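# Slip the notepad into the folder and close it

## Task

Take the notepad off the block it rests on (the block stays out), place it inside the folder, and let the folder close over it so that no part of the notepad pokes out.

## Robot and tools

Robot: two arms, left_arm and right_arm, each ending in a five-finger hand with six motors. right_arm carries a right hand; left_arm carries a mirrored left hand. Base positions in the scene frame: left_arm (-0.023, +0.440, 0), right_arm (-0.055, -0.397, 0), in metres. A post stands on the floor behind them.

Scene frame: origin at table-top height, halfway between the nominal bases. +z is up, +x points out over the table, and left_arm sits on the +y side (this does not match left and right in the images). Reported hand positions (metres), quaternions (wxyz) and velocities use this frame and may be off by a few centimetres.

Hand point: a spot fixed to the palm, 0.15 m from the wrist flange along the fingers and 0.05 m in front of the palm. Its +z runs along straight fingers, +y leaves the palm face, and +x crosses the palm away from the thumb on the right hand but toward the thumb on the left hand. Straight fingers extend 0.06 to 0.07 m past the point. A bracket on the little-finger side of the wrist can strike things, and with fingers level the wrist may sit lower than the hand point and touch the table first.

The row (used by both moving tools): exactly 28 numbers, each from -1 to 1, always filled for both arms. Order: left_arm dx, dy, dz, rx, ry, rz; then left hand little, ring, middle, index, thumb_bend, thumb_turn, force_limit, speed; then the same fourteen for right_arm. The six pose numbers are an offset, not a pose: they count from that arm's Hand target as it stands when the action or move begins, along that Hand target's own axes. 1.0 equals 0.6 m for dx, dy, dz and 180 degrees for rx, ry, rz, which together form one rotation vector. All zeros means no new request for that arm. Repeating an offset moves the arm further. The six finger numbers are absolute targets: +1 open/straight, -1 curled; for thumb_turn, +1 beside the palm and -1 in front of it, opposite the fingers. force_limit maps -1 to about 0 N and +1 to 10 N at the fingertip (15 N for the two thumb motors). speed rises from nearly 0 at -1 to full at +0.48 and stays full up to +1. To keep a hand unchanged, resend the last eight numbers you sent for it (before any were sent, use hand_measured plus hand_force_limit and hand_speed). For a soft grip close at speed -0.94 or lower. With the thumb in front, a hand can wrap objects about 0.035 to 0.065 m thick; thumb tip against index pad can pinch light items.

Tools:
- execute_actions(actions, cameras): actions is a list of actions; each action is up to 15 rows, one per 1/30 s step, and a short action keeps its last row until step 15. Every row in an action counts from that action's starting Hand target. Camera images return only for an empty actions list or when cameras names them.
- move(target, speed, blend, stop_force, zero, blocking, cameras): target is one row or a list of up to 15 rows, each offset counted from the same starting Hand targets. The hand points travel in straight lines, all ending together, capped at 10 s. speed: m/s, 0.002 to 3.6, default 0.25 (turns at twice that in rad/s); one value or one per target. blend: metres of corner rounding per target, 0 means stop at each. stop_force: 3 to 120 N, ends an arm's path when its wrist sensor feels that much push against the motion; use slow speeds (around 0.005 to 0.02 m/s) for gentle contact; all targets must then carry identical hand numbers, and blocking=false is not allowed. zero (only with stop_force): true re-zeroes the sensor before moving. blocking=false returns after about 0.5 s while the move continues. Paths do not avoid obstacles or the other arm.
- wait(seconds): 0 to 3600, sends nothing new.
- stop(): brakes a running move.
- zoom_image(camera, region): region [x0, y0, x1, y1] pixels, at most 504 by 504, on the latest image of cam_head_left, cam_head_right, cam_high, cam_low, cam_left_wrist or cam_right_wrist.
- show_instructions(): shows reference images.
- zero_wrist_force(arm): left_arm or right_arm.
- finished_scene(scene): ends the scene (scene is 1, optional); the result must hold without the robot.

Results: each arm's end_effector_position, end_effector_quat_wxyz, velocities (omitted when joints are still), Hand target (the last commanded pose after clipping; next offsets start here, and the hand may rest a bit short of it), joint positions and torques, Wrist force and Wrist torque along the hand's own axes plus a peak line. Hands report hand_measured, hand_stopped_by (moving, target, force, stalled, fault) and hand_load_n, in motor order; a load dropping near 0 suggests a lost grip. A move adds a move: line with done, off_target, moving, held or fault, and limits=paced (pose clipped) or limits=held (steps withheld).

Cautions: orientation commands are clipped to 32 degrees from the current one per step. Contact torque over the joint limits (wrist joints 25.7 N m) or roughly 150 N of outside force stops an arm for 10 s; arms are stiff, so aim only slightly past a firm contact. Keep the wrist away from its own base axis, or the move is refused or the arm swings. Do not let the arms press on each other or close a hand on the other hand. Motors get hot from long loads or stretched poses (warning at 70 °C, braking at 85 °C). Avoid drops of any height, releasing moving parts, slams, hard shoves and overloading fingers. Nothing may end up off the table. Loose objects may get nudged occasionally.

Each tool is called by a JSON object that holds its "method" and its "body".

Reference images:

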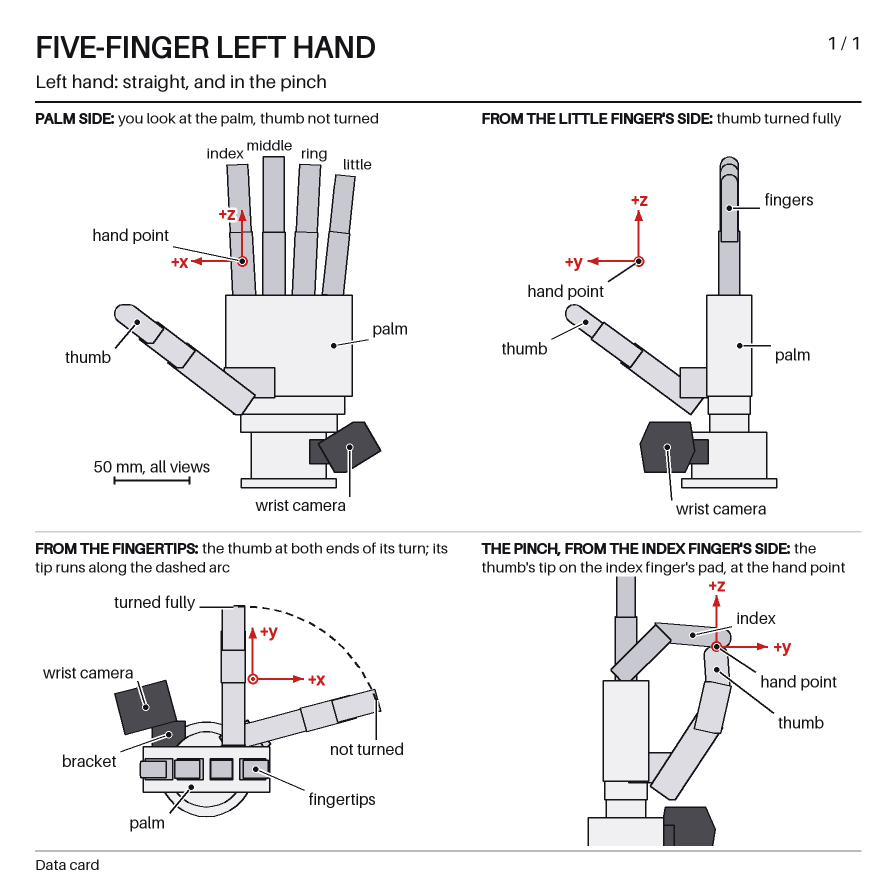

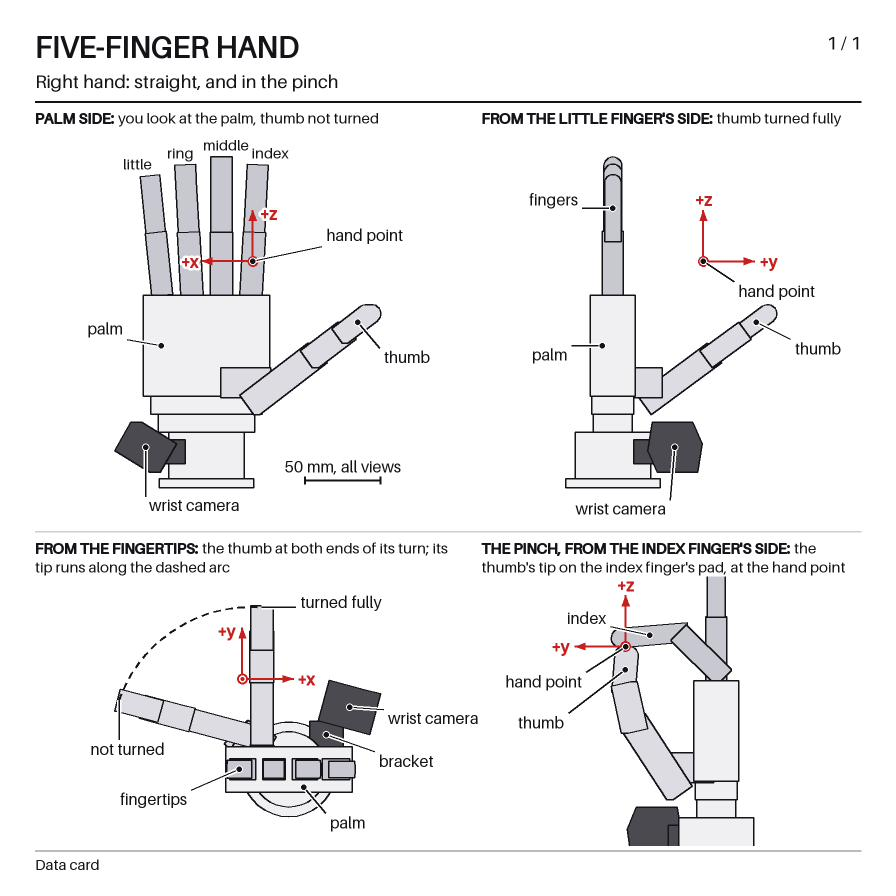

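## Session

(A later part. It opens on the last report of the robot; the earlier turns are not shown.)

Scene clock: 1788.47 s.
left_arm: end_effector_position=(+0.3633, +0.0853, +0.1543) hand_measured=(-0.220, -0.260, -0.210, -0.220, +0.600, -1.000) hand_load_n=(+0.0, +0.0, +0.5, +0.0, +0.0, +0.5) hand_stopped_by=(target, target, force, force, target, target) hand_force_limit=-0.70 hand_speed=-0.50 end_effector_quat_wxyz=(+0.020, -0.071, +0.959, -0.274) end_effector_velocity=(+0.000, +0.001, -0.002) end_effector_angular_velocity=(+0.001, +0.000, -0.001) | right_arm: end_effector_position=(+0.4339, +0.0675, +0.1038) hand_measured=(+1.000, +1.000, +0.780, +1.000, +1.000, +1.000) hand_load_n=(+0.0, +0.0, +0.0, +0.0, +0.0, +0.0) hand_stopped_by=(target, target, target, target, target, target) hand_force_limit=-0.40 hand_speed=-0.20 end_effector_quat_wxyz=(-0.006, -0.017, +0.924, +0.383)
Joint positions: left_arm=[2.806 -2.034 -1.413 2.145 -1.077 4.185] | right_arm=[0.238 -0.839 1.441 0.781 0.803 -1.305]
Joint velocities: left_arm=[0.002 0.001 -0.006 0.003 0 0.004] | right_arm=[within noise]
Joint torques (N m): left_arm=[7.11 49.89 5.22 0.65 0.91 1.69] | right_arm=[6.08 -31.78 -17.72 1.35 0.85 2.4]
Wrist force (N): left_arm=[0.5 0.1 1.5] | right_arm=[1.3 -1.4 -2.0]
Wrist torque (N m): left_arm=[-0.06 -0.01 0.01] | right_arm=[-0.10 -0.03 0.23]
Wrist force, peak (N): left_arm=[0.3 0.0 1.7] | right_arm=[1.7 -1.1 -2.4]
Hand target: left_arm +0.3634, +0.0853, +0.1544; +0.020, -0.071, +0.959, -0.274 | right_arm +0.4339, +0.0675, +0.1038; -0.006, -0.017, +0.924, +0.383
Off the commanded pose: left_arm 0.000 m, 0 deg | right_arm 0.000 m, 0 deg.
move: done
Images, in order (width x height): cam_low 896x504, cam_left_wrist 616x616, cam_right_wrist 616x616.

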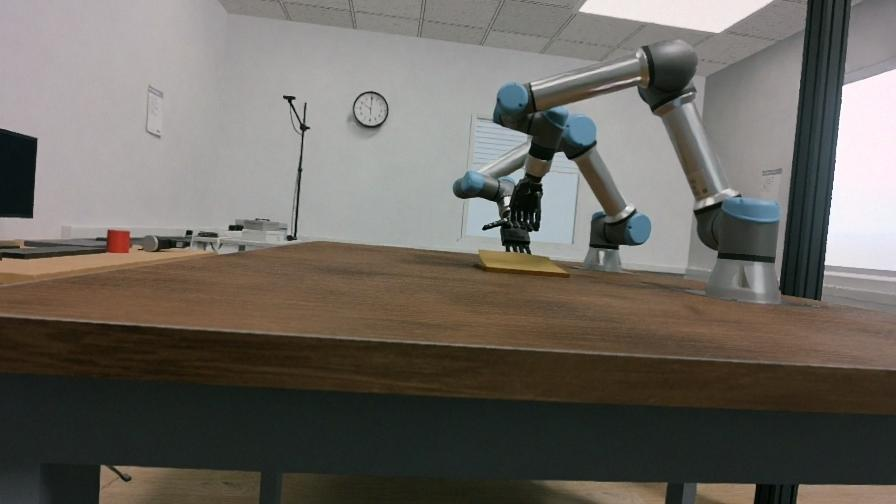

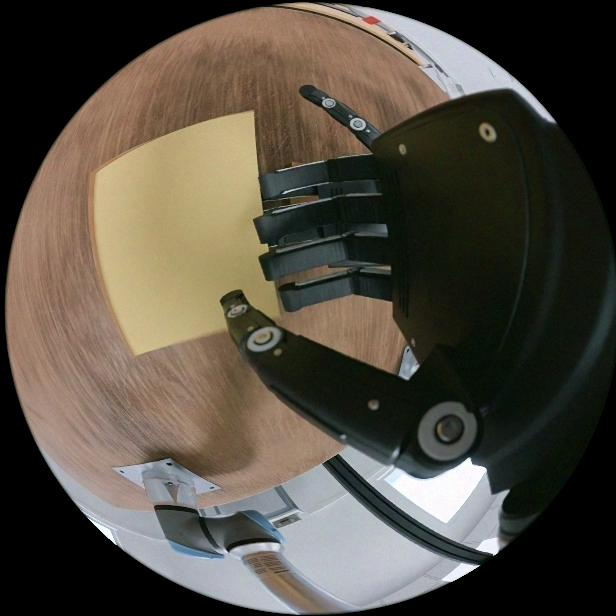

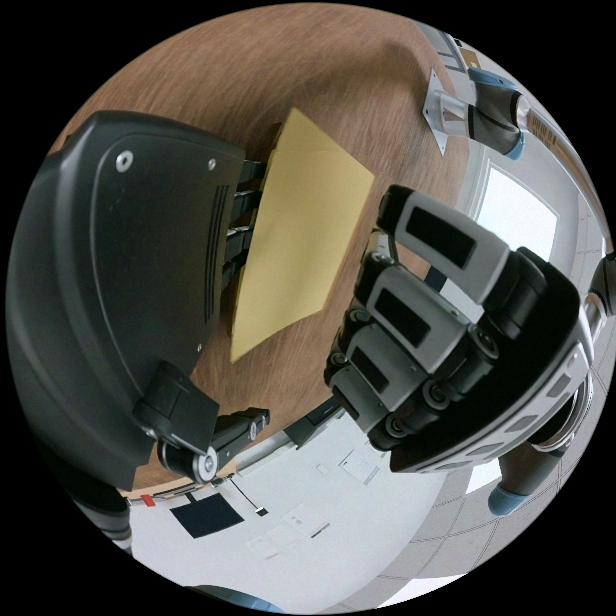

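{"method": "move", "body": {"target": [[0,-0.1057,-0.1699,0,0,0,-0.22,-0.26,-0.26,-0.22,0.6,-1,-0.7,-0.5,0,0,0,0,0,0,1,1,0.78,1,1,1,-0.4,-0.2],[-0.0687,0.2862,-0.4138,0,0.0147,0.0236,-0.22,-0.26,-0.26,-0.22,0.6,-1,-0.7,-0.5,0,0,0,0,0,0,1,1,0.78,1,1,1,-0.4,-0.2]], "speed": 0.15, "blend": 0.03}}

{"method": "move", "body": {"target": [0,0,0,0,0,0,1,1,0.85,1,0.6,-1,-0.5,-0.2,0,0,0,0,0,0,1,1,0.78,1,1,1,-0.4,-0.2], "cameras": ["all"]}}

Scene clock: 1806.47 s.
left_arm: end_effector_position=(+0.3634, +0.3653, +0.2743) hand_measured=(-0.220, -0.260, -0.210, -0.220, +0.600, -1.000) hand_load_n=(+0.0, +0.0, +0.5, +0.0, +0.0, +0.0) hand_stopped_by=(target, target, force, force, target, target) hand_force_limit=-0.70 hand_speed=-0.50 end_effector_quat_wxyz=(+0.008, -0.029, +0.961, -0.275) | right_arm: end_effector_position=(+0.4339, +0.0675, +0.1038) hand_measured=(+1.000, +1.000, +0.780, +1.000, +1.000, +1.000) hand_load_n=(+0.0, +0.0, +0.0, +0.0, +0.0, +0.0) hand_stopped_by=(target, target, target, target, target, target) hand_force_limit=-0.40 hand_speed=-0.20 end_effector_quat_wxyz=(-0.006, -0.017, +0.924, +0.383)
Joint positions: left_arm=[3.467 -1.815 -1.516 1.585 -1.039 5.049] | right_arm=[0.238 -0.839 1.441 0.781 0.803 -1.305]
Joint torques (N m): left_arm=[4.29 14.86 23.88 -0.42 3.58 1.05] | right_arm=[6.13 -31.91 -19.02 1.34 0.67 2.25]
Wrist force (N): left_arm=[0.3 0.1 1.3] | right_arm=[1.5 -1.4 -2.3]
Wrist torque (N m): left_arm=[-0.03 0.05 0.06] | right_arm=[-0.10 -0.06 0.25]
Wrist force, peak (N): left_arm=[0.2 1.1 2.6] | right_arm=[1.8 -1.4 -2.2]
Hand target: left_arm +0.3635, +0.3654, +0.2743; +0.008, -0.029, +0.961, -0.275 | right_arm +0.4339, +0.0675, +0.1038; -0.006, -0.017, +0.924, +0.383
Off the commanded pose: left_arm 0.000 m, 0 deg | right_arm 0.000 m, 0 deg.
move: done

Scene clock: 1807.33 s.
left_arm: end_effector_position=(+0.3635, +0.3654, +0.2743) hand_measured=(+1.000, +1.000, +0.850, +1.000, +0.600, -1.000) hand_load_n=(+0.0, +0.0, +0.0, +0.0, +0.0, +0.0) hand_stopped_by=(target, target, target, target, target, target) hand_force_limit=-0.50 hand_speed=-0.20 end_effector_quat_wxyz=(+0.008, -0.029, +0.961, -0.275) | right_arm: end_effector_position=(+0.4339, +0.0675, +0.1038) hand_measured=(+1.000, +1.000, +0.780, +1.000, +1.000, +1.000) hand_load_n=(+0.0, +0.0, +0.0, +0.0, +0.0, +0.0) hand_stopped_by=(target, target, target, target, target, target) hand_force_limit=-0.40 hand_speed=-0.20 end_effector_quat_wxyz=(-0.006, -0.017, +0.924, +0.383)
Joint positions: left_arm=[3.467 -1.815 -1.516 1.585 -1.039 5.049] | right_arm=[0.238 -0.839 1.441 0.781 0.803 -1.305]
Joint torques (N m): left_arm=[6.22 14.8 22.97 -0.67 3.11 1.77] | right_arm=[6.41 -32.03 -18.8 1.43 0.84 2.19]
Wrist force (N): left_arm=[0.3 -0.1 1.5] | right_arm=[1.4 -1.0 -1.8]
Wrist torque (N m): left_arm=[-0.10 0.04 0.08] | right_arm=[-0.05 -0.05 0.25]
Wrist force, peak (N): left_arm=[0.3 0.8 1.5] | right_arm=[1.7 -1.4 -2.3]
Hand target: left_arm +0.3635, +0.3654, +0.2743; +0.008, -0.029, +0.961, -0.275 | right_arm +0.4339, +0.0675, +0.1038; -0.006, -0.017, +0.924, +0.383
Off the commanded pose: left_arm 0.000 m, 0 deg | right_arm 0.000 m, 0 deg.
move: done

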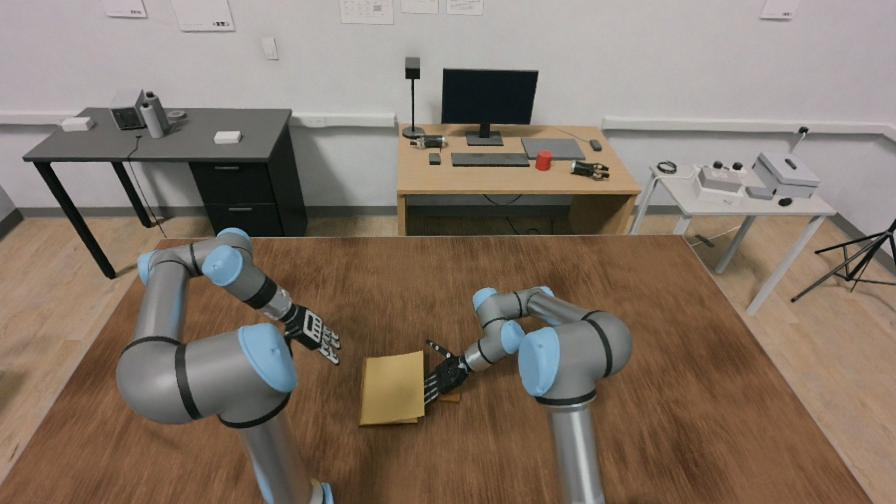

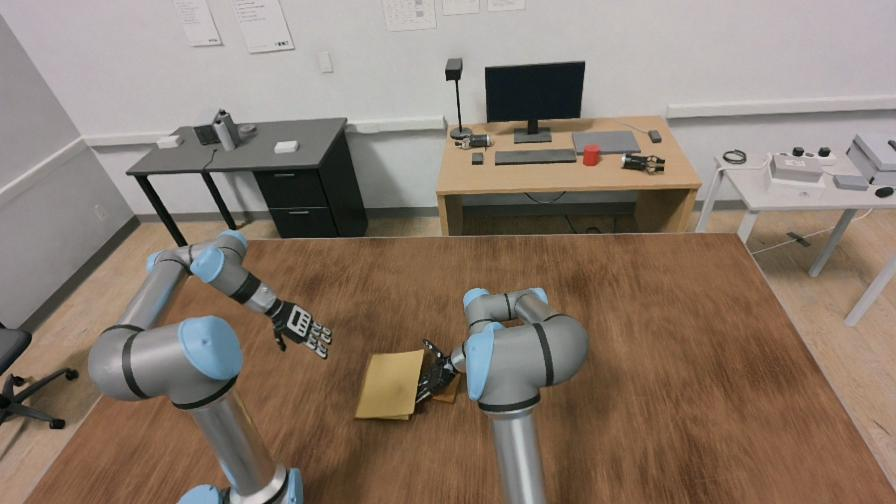

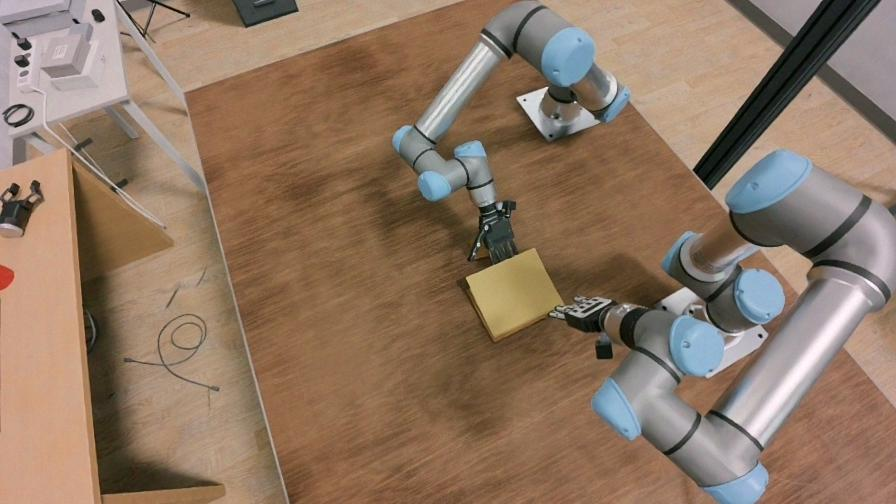

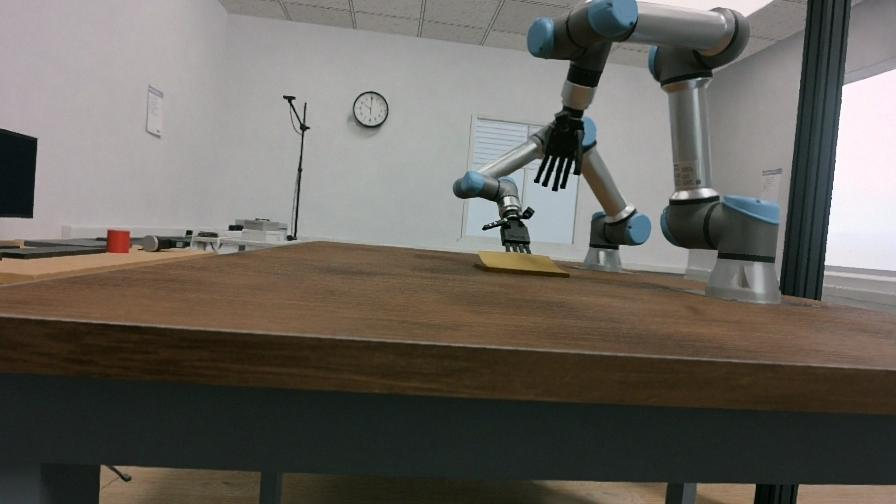

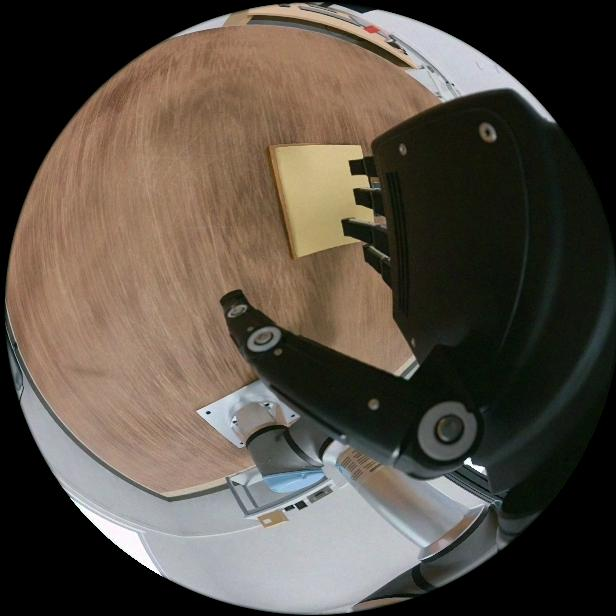

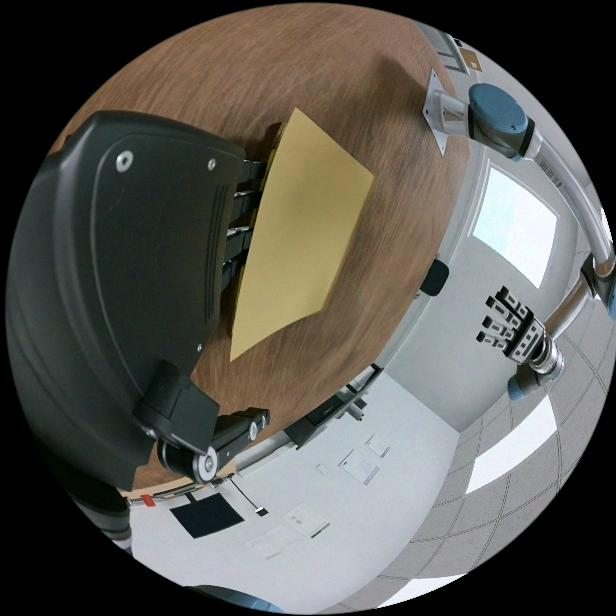

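{"method": "zoom_image", "body": {"camera": "cam_head_left", "region": [330, 330, 490, 450]}}

{"method": "zoom_image", "body": {"camera": "cam_high", "region": [440, 210, 600, 360]}}

{"method": "zoom_image", "body": {"camera": "cam_low", "region": [450, 220, 600, 290]}}

{"method": "zoom_image", "body": {"camera": "cam_left_wrist", "region": [240, 120, 400, 280]}}

Scaled by 3.150.

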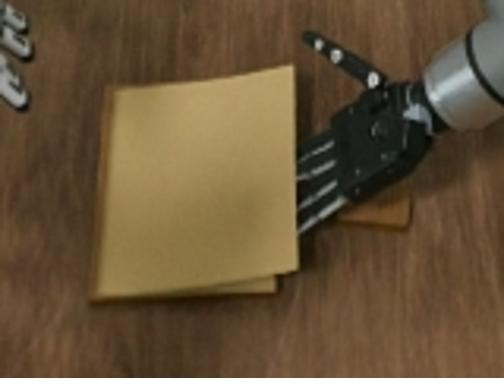

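Scaled by 3.150.

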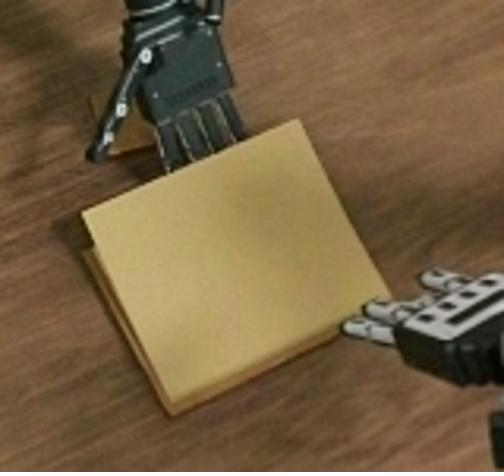

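Scaled by 3.360.

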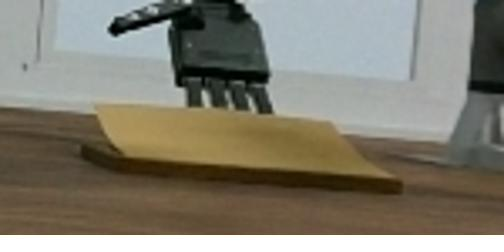

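Scaled by 3.150 from the camera's image (finer frame: 880x880).

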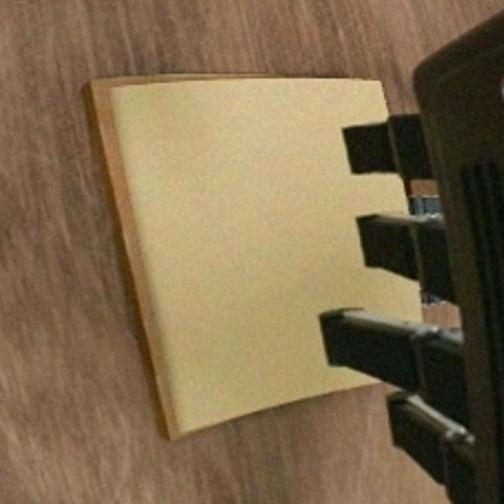

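{"method": "move", "body": {"target": [0.002,0.1393,0.2865,0,0,0,1,1,0.85,1,0.6,-1,-0.5,-0.2,0,0,0,0,0,0,1,1,0.78,1,1,1,-0.4,-0.2], "speed": 0.1}}

{"method": "move", "body": {"target": [0,0.0353,0.0566,0,0,0,1,1,0.85,1,0.6,-1,-0.5,-0.2,0,0,0,0,0,0,1,1,0.78,1,1,1,-0.4,-0.2], "speed": 0.01, "stop_force": 3, "cameras": ["cam_low","cam_high","cam_head_left","cam_left_wrist"]}}

{"method": "zoom_image", "body": {"camera": "cam_high", "region": [440, 210, 640, 360]}}

{"method": "zoom_image", "body": {"camera": "cam_low", "region": [450, 200, 650, 300]}}

Scene clock: 1828.00 s.
left_arm: end_effector_position=(+0.3635, +0.3453, +0.0842) hand_measured=(+1.000, +1.000, +0.850, +1.000, +0.600, -1.000) hand_load_n=(+0.0, +0.0, +0.0, +0.0, +0.0, +0.0) hand_stopped_by=(target, target, target, target, target, target) hand_force_limit=-0.50 hand_speed=-0.20 end_effector_quat_wxyz=(+0.008, -0.029, +0.961, -0.275) | right_arm: end_effector_position=(+0.4339, +0.0675, +0.1038) hand_measured=(+1.000, +1.000, +0.780, +1.000, +1.000, +1.000) hand_load_n=(+0.0, +0.0, +0.0, +0.0, +0.0, +0.0) hand_stopped_by=(target, target, target, target, target, target) hand_force_limit=-0.40 hand_speed=-0.20 end_effector_quat_wxyz=(-0.006, -0.017, +0.924, +0.383)
Joint positions: left_arm=[3.418 -1.996 -1.791 2.069 -1.031 4.993] | right_arm=[0.238 -0.839 1.441 0.781 0.803 -1.305]
Joint torques (N m): left_arm=[4.24 47.53 20.69 -4.33 2.89 1.37] | right_arm=[5.92 -32.16 -19.13 1.28 0.63 2.17]
Wrist force (N): left_arm=[0.4 0.1 1.1] | right_arm=[1.7 -1.2 -2.1]
Wrist torque (N m): left_arm=[-0.03 -0.01 0.10] | right_arm=[-0.07 -0.10 0.26]
Wrist force, peak (N): left_arm=[0.5 0.6 2.3] | right_arm=[1.8 -1.2 -2.4]
Hand target: left_arm +0.3636, +0.3454, +0.0842; +0.008, -0.029, +0.961, -0.275 | right_arm +0.4339, +0.0675, +0.1038; -0.006, -0.017, +0.924, +0.383
Off the commanded pose: left_arm 0.000 m, 0 deg | right_arm 0.000 m, 0 deg.
move: done

Scene clock: 1831.53 s.
left_arm: end_effector_position=(+0.3636, +0.3454, +0.0594) hand_measured=(+1.000, +1.000, +0.850, +1.000, +0.600, -1.000) hand_load_n=(+0.0, +0.0, +0.0, +0.0, +0.0, +0.0) hand_stopped_by=(target, target, target, target, target, target) hand_force_limit=-0.50 hand_speed=-0.20 end_effector_quat_wxyz=(+0.008, -0.029, +0.961, -0.275) | right_arm: end_effector_position=(+0.4339, +0.0675, +0.1038) hand_measured=(+1.000, +1.000, +0.780, +1.000, +1.000, +1.000) hand_load_n=(+0.0, +0.0, +0.5, +0.0, +0.0, +0.0) hand_stopped_by=(target, target, target, target, target, target) hand_force_limit=-0.40 hand_speed=-0.20 end_effector_quat_wxyz=(-0.006, -0.017, +0.924, +0.383)
Joint positions: left_arm=[3.418 -2.033 -1.812 2.128 -1.031 4.993] | right_arm=[0.238 -0.839 1.441 0.781 0.803 -1.305]
Joint torques (N m): left_arm=[-3.09 46.16 19.15 -4.48 -0.87 1.55] | right_arm=[5.78 -32.24 -18.54 1.23 0.88 2.21]
Wrist force (N): left_arm=[0.9 -1.0 -2.8] | right_arm=[1.3 -1.0 -1.8]
Wrist torque (N m): left_arm=[0.17 -0.14 0.14] | right_arm=[-0.05 -0.04 0.24]
Wrist force, peak (N): left_arm=[0.5 -4.1 -12.7] | right_arm=[1.7 -1.4 -2.1]
Hand target: left_arm +0.3636, +0.3454, +0.0594; +0.008, -0.029, +0.961, -0.275 (not the last commanded pose) | right_arm +0.4339, +0.0675, +0.1038; -0.006, -0.017, +0.924, +0.383
Off the commanded pose: left_arm 0.015 m, 0 deg | right_arm 0.000 m, 0 deg.
move: contact (left_arm)
Images, in order (width x height): cam_head_left 896x504, cam_high 896x504, cam_low 896x504, cam_left_wrist 616x616.

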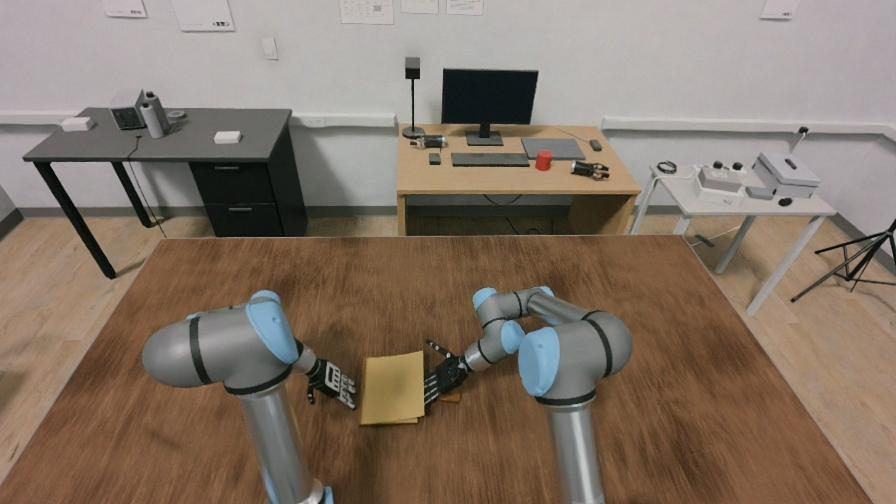

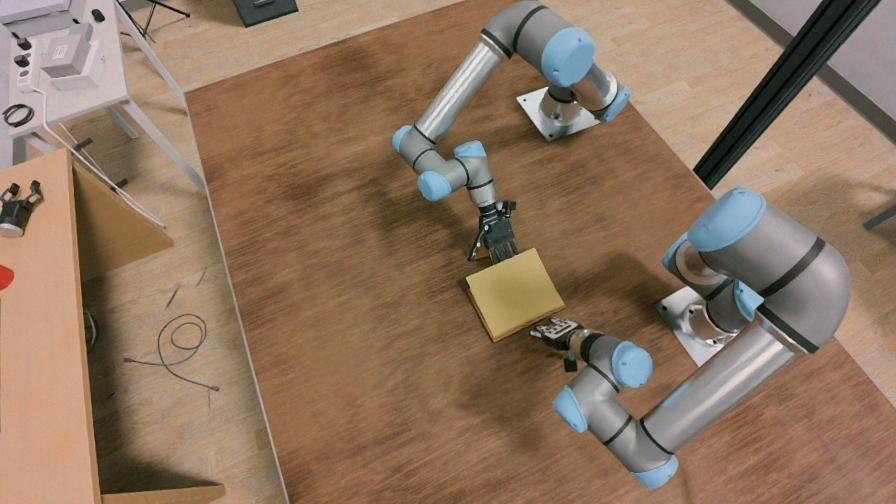

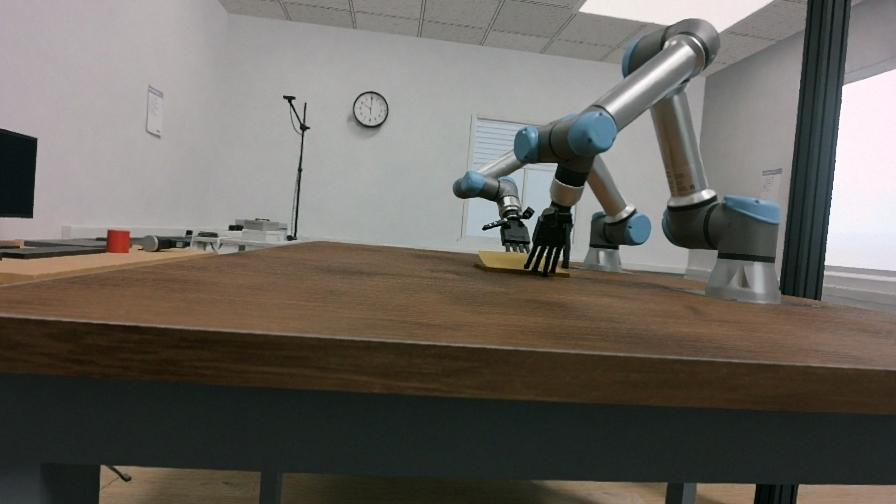

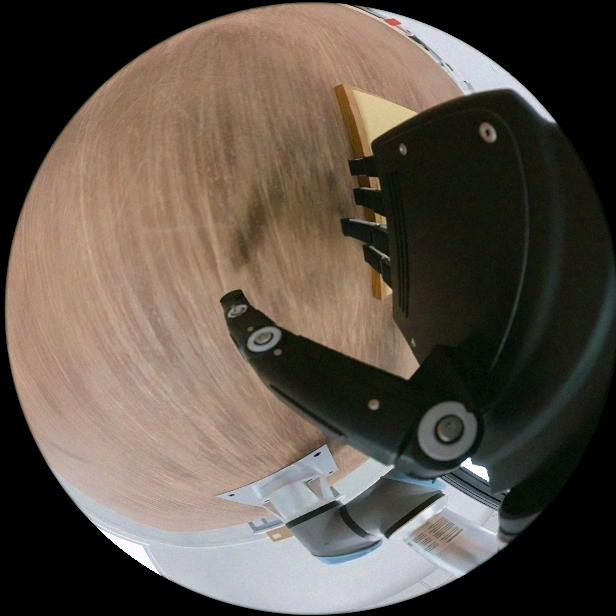

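Scaled by 2.520.

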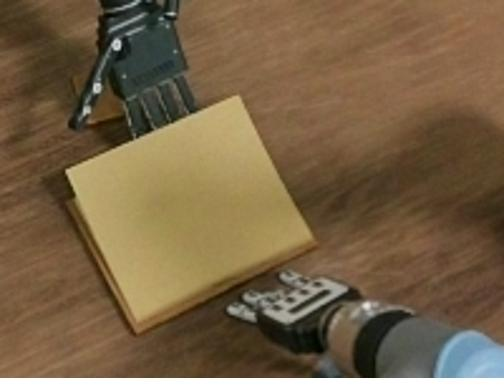

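Scaled by 2.520.

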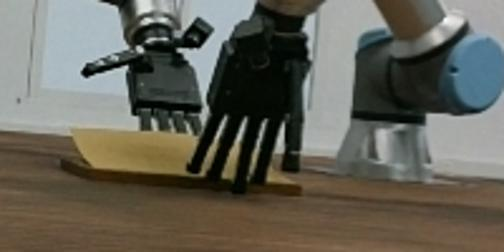

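{"method": "move", "body": {"target": [0,-0.0141,-0.0226,0,0,0,1,1,0.7,1,0.6,-1,-0.5,-0.2,0,0,0,0,0,0,1,1,0.78,1,1,1,-0.4,-0.2], "speed": 0.05}}

{"method": "move", "body": {"target": [0,0.0265,0.0424,0,0,0,1,1,0.7,1,0.6,-1,-0.5,-0.2,0,0,0,0,0,0,1,1,0.78,1,1,1,-0.4,-0.2], "speed": 0.006, "stop_force": 3, "cameras": ["cam_low"]}}

{"method": "zoom_image", "body": {"camera": "cam_low", "region": [490, 220, 610, 290]}}

Scene clock: 1837.83 s.
left_arm: end_effector_position=(+0.3637, +0.3454, +0.0756) hand_measured=(+1.000, +1.000, +0.700, +1.000, +0.600, -1.000) hand_load_n=(+0.0, +0.0, +0.0, +0.0, +0.0, +0.0) hand_stopped_by=(target, target, target, target, target, target) hand_force_limit=-0.50 hand_speed=-0.20 end_effector_quat_wxyz=(+0.009, -0.029, +0.961, -0.275) end_effector_velocity=(+0.001, +0.000, -0.002) end_effector_angular_velocity=(+0.001, -0.003, +0.001) | right_arm: end_effector_position=(+0.4339, +0.0675, +0.1038) hand_measured=(+1.000, +1.000, +0.780, +1.000, +1.000, +1.000) hand_load_n=(+0.0, +0.0, +0.0, +0.0, +0.0, +0.0) hand_stopped_by=(target, target, target, target, target, target) hand_force_limit=-0.40 hand_speed=-0.20 end_effector_quat_wxyz=(-0.006, -0.017, +0.924, +0.383)
Joint positions: left_arm=[3.418 -2.009 -1.799 2.09 -1.031 4.993] | right_arm=[0.238 -0.839 1.441 0.781 0.803 -1.305]
Joint velocities: left_arm=[0 -0.002 -0.001 0.007 0 -0.001] | right_arm=[within noise]
Joint torques (N m): left_arm=[-5.73 17.72 3.07 -0.34 -0.53 -0.54] | right_arm=[5.16 -32.45 -19.82 1.39 0.86 1.97]
Wrist force (N): left_arm=[0.4 0.1 1.1] | right_arm=[1.6 -1.3 -2.2]
Wrist torque (N m): left_arm=[-0.01 -0.01 0.09] | right_arm=[-0.08 -0.06 0.26]
Wrist force, peak (N): left_arm=[1.0 -0.8 -3.2] | right_arm=[1.9 -1.3 -2.3]
Hand target: left_arm +0.3636, +0.3454, +0.0754; +0.008, -0.029, +0.961, -0.275 | right_arm +0.4339, +0.0675, +0.1038; -0.006, -0.017, +0.924, +0.383
Off the commanded pose: left_arm 0.000 m, 0 deg | right_arm 0.000 m, 0 deg.
move: done

Scene clock: 1841.07 s.
left_arm: end_effector_position=(+0.3636, +0.3454, +0.0626) hand_measured=(+1.000, +1.000, +0.700, +1.000, +0.600, -1.000) hand_load_n=(+0.0, +0.0, +0.0, +0.0, +0.0, +0.0) hand_stopped_by=(target, target, target, target, target, target) hand_force_limit=-0.50 hand_speed=-0.20 end_effector_quat_wxyz=(+0.008, -0.029, +0.961, -0.275) | right_arm: end_effector_position=(+0.4339, +0.0675, +0.1038) hand_measured=(+1.000, +1.000, +0.780, +1.000, +1.000, +1.000) hand_load_n=(-0.5, +0.0, +0.5, +0.0, +0.0, +0.0) hand_stopped_by=(target, target, target, target, target, target) hand_force_limit=-0.40 hand_speed=-0.20 end_effector_quat_wxyz=(-0.006, -0.017, +0.924, +0.383)
Joint positions: left_arm=[3.418 -2.028 -1.81 2.12 -1.031 4.993] | right_arm=[0.238 -0.839 1.441 0.781 0.803 -1.305]
Joint torques (N m): left_arm=[3.25 46.25 19.36 -4.62 -0.77 0.94] | right_arm=[4.75 -32.71 -18.83 1.21 0.75 2.12]
Wrist force (N): left_arm=[0.4 -1.9 -2.5] | right_arm=[1.7 -1.0 -2.1]
Wrist torque (N m): left_arm=[0.10 -0.11 0.13] | right_arm=[-0.04 -0.10 0.27]
Wrist force, peak (N): left_arm=[-0.2 -4.7 -7.4] | right_arm=[2.0 -1.5 -2.2]
Hand target: left_arm +0.3636, +0.3454, +0.0626; +0.008, -0.029, +0.961, -0.275 (not the last commanded pose) | right_arm +0.4339, +0.0675, +0.1038; -0.006, -0.017, +0.924, +0.383
Off the commanded pose: left_arm 0.017 m, 0 deg | right_arm 0.000 m, 0 deg.
move: contact (left_arm)

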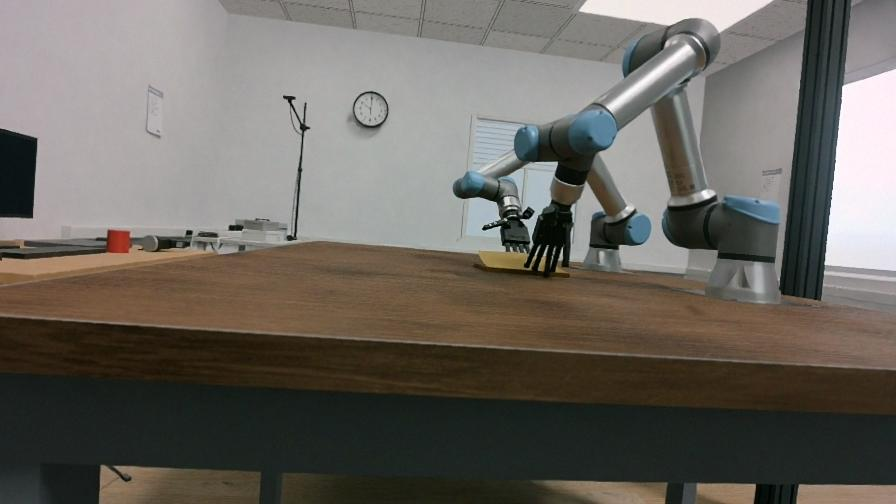

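Scaled by 4.200.

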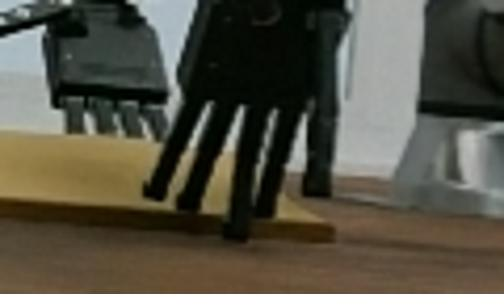

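{"method": "move", "body": {"target": [0,-0.0141,-0.0226,0,0,0,1,1,-0.6,1,0.6,-1,-0.5,-0.1,0,0,0,0,0,0,1,1,0.78,1,1,1,-0.4,-0.2], "speed": 0.05}}

{"method": "move", "body": {"target": [0,0.03,0.048,0,0,0,1,1,-0.6,1,0.6,-1,-0.5,-0.1,0,0,0,0,0,0,1,1,0.78,1,1,1,-0.4,-0.2], "speed": 0.006, "stop_force": 3, "cameras": ["cam_low"]}}

{"method": "zoom_image", "body": {"camera": "cam_low", "region": [490, 220, 610, 290]}}

Scene clock: 1845.57 s.
left_arm: end_effector_position=(+0.3636, +0.3454, +0.0787) hand_measured=(+1.000, +1.000, -0.600, +1.000, +0.600, -1.000) hand_load_n=(+0.0, +0.0, +0.0, +0.0, +0.0, +0.0) hand_stopped_by=(target, target, target, target, target, target) hand_force_limit=-0.50 hand_speed=-0.10 end_effector_quat_wxyz=(+0.009, -0.029, +0.961, -0.275) | right_arm: end_effector_position=(+0.4339, +0.0675, +0.1038) hand_measured=(+1.000, +1.000, +0.780, +1.000, +1.000, +1.000) hand_load_n=(+0.0, +0.0, +0.5, +0.0, -0.5, +0.0) hand_stopped_by=(target, target, target, target, target, target) hand_force_limit=-0.40 hand_speed=-0.20 end_effector_quat_wxyz=(-0.006, -0.017, +0.924, +0.383)
Joint positions: left_arm=[3.418 -2.004 -1.796 2.083 -1.031 4.993] | right_arm=[0.238 -0.839 1.441 0.781 0.803 -1.305]
Joint torques (N m): left_arm=[-4.01 19.24 2.75 -0.11 -0.31 0.16] | right_arm=[4.75 -32.52 -18.93 1.44 0.91 2.11]
Wrist force (N): left_arm=[0.6 0.3 1.3] | right_arm=[1.4 -1.1 -1.9]
Wrist torque (N m): left_arm=[0.01 -0.03 0.10] | right_arm=[-0.07 -0.06 0.25]
Wrist force, peak (N): left_arm=[0.4 -2.2 -2.8] | right_arm=[1.9 -1.3 -2.1]
Hand target: left_arm +0.3636, +0.3454, +0.0786; +0.008, -0.029, +0.961, -0.275 | right_arm +0.4339, +0.0675, +0.1038; -0.006, -0.017, +0.924, +0.383
Off the commanded pose: left_arm 0.000 m, 0 deg | right_arm 0.000 m, 0 deg.
move: done

Scene clock: 1851.50 s.
left_arm: end_effector_position=(+0.3636, +0.3454, +0.0497) hand_measured=(+1.000, +1.000, -0.600, +1.000, +0.600, -1.000) hand_load_n=(+0.0, +0.0, +0.0, +0.0, +0.0, +0.0) hand_stopped_by=(target, target, target, target, target, target) hand_force_limit=-0.50 hand_speed=-0.10 end_effector_quat_wxyz=(+0.008, -0.029, +0.961, -0.275) | right_arm: end_effector_position=(+0.4339, +0.0675, +0.1038) hand_measured=(+1.000, +1.000, +0.780, +1.000, +1.000, +1.000) hand_load_n=(+0.0, +0.0, +0.0, +0.0, +0.0, +0.0) hand_stopped_by=(target, target, target, target, target, target) hand_force_limit=-0.40 hand_speed=-0.20 end_effector_quat_wxyz=(-0.006, -0.017, +0.924, +0.383)
Joint positions: left_arm=[3.418 -2.049 -1.819 2.151 -1.031 4.994] | right_arm=[0.238 -0.839 1.441 0.781 0.803 -1.305]
Joint torques (N m): left_arm=[4.79 47.05 18.79 -4.74 -1.11 1.87] | right_arm=[3.35 -33.44 -17.9 1.15 0.78 2.22]
Wrist force (N): left_arm=[0.6 -0.1 -2.5] | right_arm=[1.4 -1.1 -2.2]
Wrist torque (N m): left_arm=[0.20 -0.09 0.10] | right_arm=[-0.05 -0.04 0.25]
Wrist force, peak (N): left_arm=[0.0 -0.7 -6.8] | right_arm=[1.8 -1.4 -2.4]
Hand target: left_arm +0.3636, +0.3454, +0.0497; +0.008, -0.029, +0.961, -0.275 (not the last commanded pose) | right_arm +0.4339, +0.0675, +0.1038; -0.006, -0.017, +0.924, +0.383
Off the commanded pose: left_arm 0.005 m, 0 deg | right_arm 0.000 m, 0 deg.
move: contact (left_arm)

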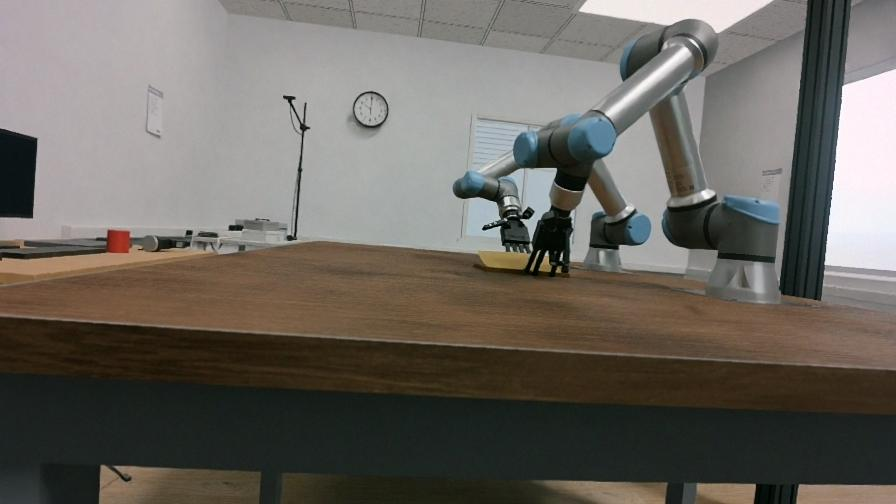

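Scaled by 4.200.

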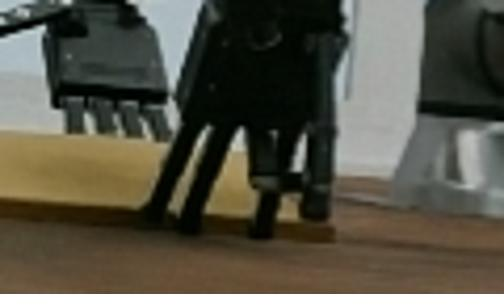

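{"method": "move", "body": {"target": [0.0012,-0.0231,0.0007,0,0,0,1,1,-0.6,1,0.6,-1,-0.5,-0.1,0,0,0,0,0,0,1,1,0.78,1,1,1,-0.4,-0.2], "speed": 0.03, "cameras": ["cam_low","cam_high","cam_left_wrist"]}}

{"method": "zoom_image", "body": {"camera": "cam_low", "region": [490, 220, 610, 290]}}

{"method": "zoom_image", "body": {"camera": "cam_high", "region": [460, 240, 600, 360]}}

{"method": "zoom_image", "body": {"camera": "cam_left_wrist", "region": [300, 60, 460, 320]}}

Scene clock: 1863.13 s.
left_arm: end_effector_position=(+0.3636, +0.3334, +0.0568) hand_measured=(+1.000, +1.000, -0.600, +1.000, +0.600, -1.000) hand_load_n=(+0.0, +0.0, +0.5, -1.0, +0.0, +0.0) hand_stopped_by=(target, target, target, target, target, target) hand_force_limit=-0.50 hand_speed=-0.10 end_effector_quat_wxyz=(+0.009, -0.029, +0.961, -0.275) | right_arm: end_effector_position=(+0.4339, +0.0675, +0.1038) hand_measured=(+1.000, +1.000, +0.780, +1.000, +1.000, +1.000) hand_load_n=(+0.0, +0.0, +0.0, +0.0, +0.0, +0.0) hand_stopped_by=(target, target, target, target, target, target) hand_force_limit=-0.40 hand_speed=-0.20 end_effector_quat_wxyz=(-0.006, -0.017, +0.924, +0.383)
Joint positions: left_arm=[3.388 -2.036 -1.81 2.147 -1.027 4.959] | right_arm=[0.238 -0.839 1.441 0.781 0.803 -1.305]
Joint torques (N m): left_arm=[7.94 28.91 8.15 -4.03 2.76 1.97] | right_arm=[3.94 -32.45 -18.79 1.11 0.65 2.11]
Wrist force (N): left_arm=[0.9 1.7 1.2] | right_arm=[1.5 -1.3 -2.2]
Wrist torque (N m): left_arm=[0.03 -0.04 0.07] | right_arm=[-0.08 -0.05 0.24]
Wrist force, peak (N): left_arm=[0.6 0.3 -3.0] | right_arm=[1.9 -1.6 -2.2]
Hand target: left_arm +0.3636, +0.3334, +0.0567; +0.008, -0.029, +0.961, -0.275 | right_arm +0.4339, +0.0675, +0.1038; -0.006, -0.017, +0.924, +0.383
Off the commanded pose: left_arm 0.000 m, 0 deg | right_arm 0.000 m, 0 deg.
move: done
Images, in order (width x height): cam_high 896x504, cam_low 896x504, cam_left_wrist 616x616.

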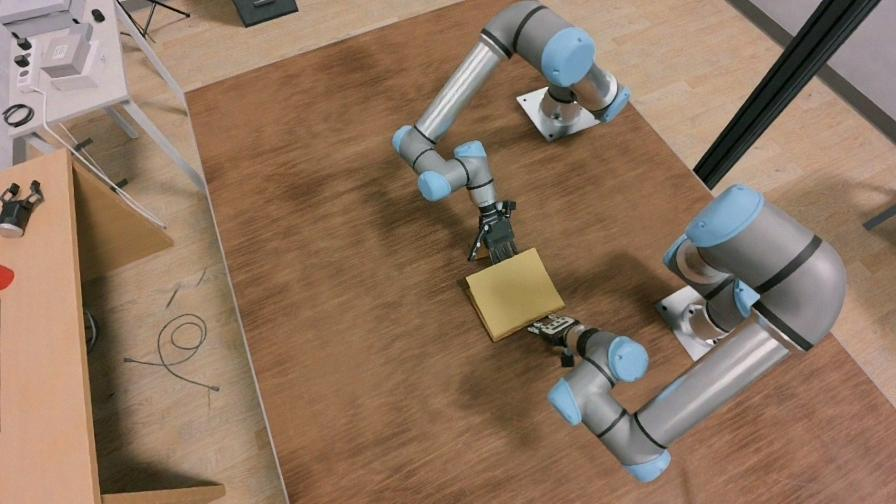

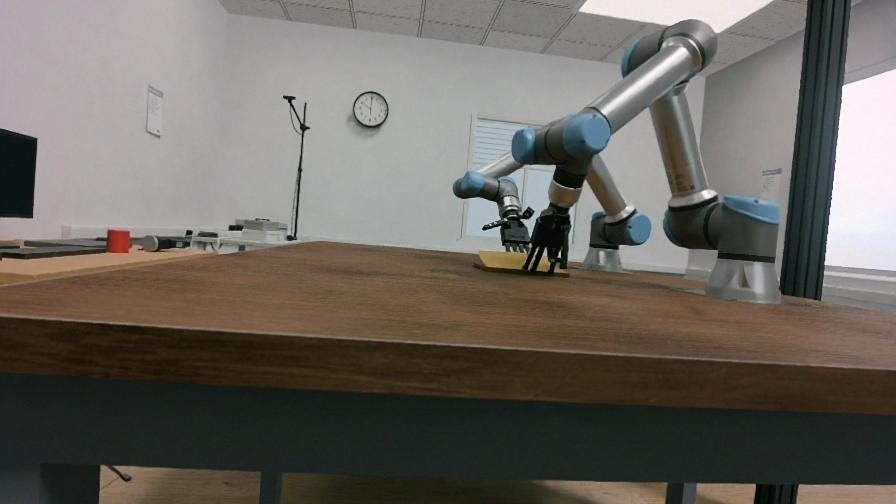

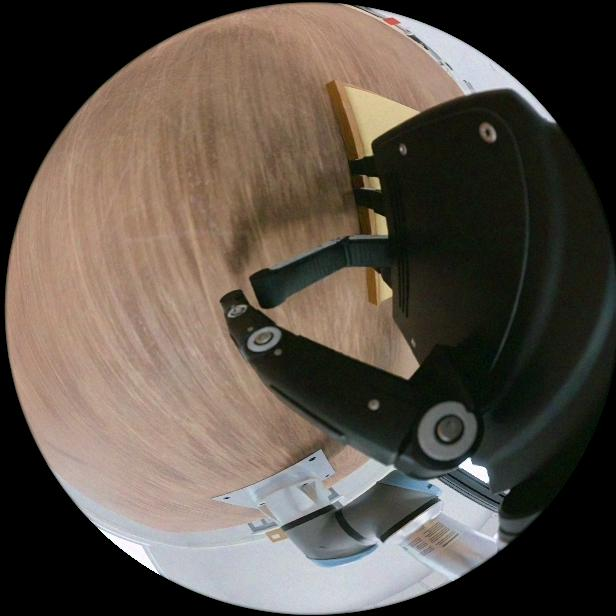

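Scaled by 4.200.

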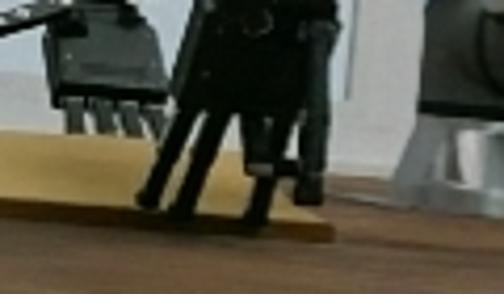

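Scaled by 3.600.

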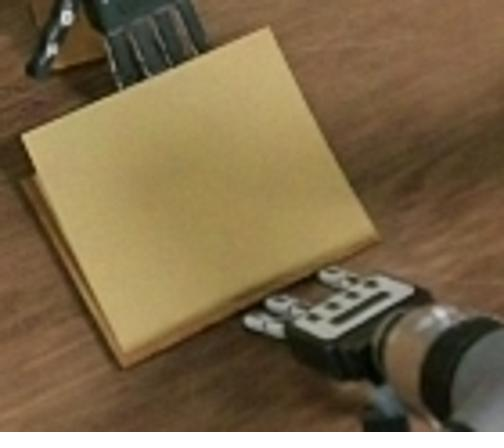

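Scaled by 1.938 from the camera's image (finer frame: 880x880).

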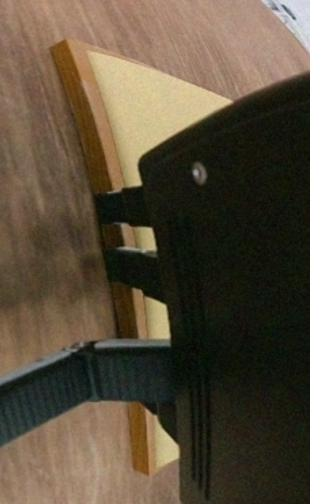

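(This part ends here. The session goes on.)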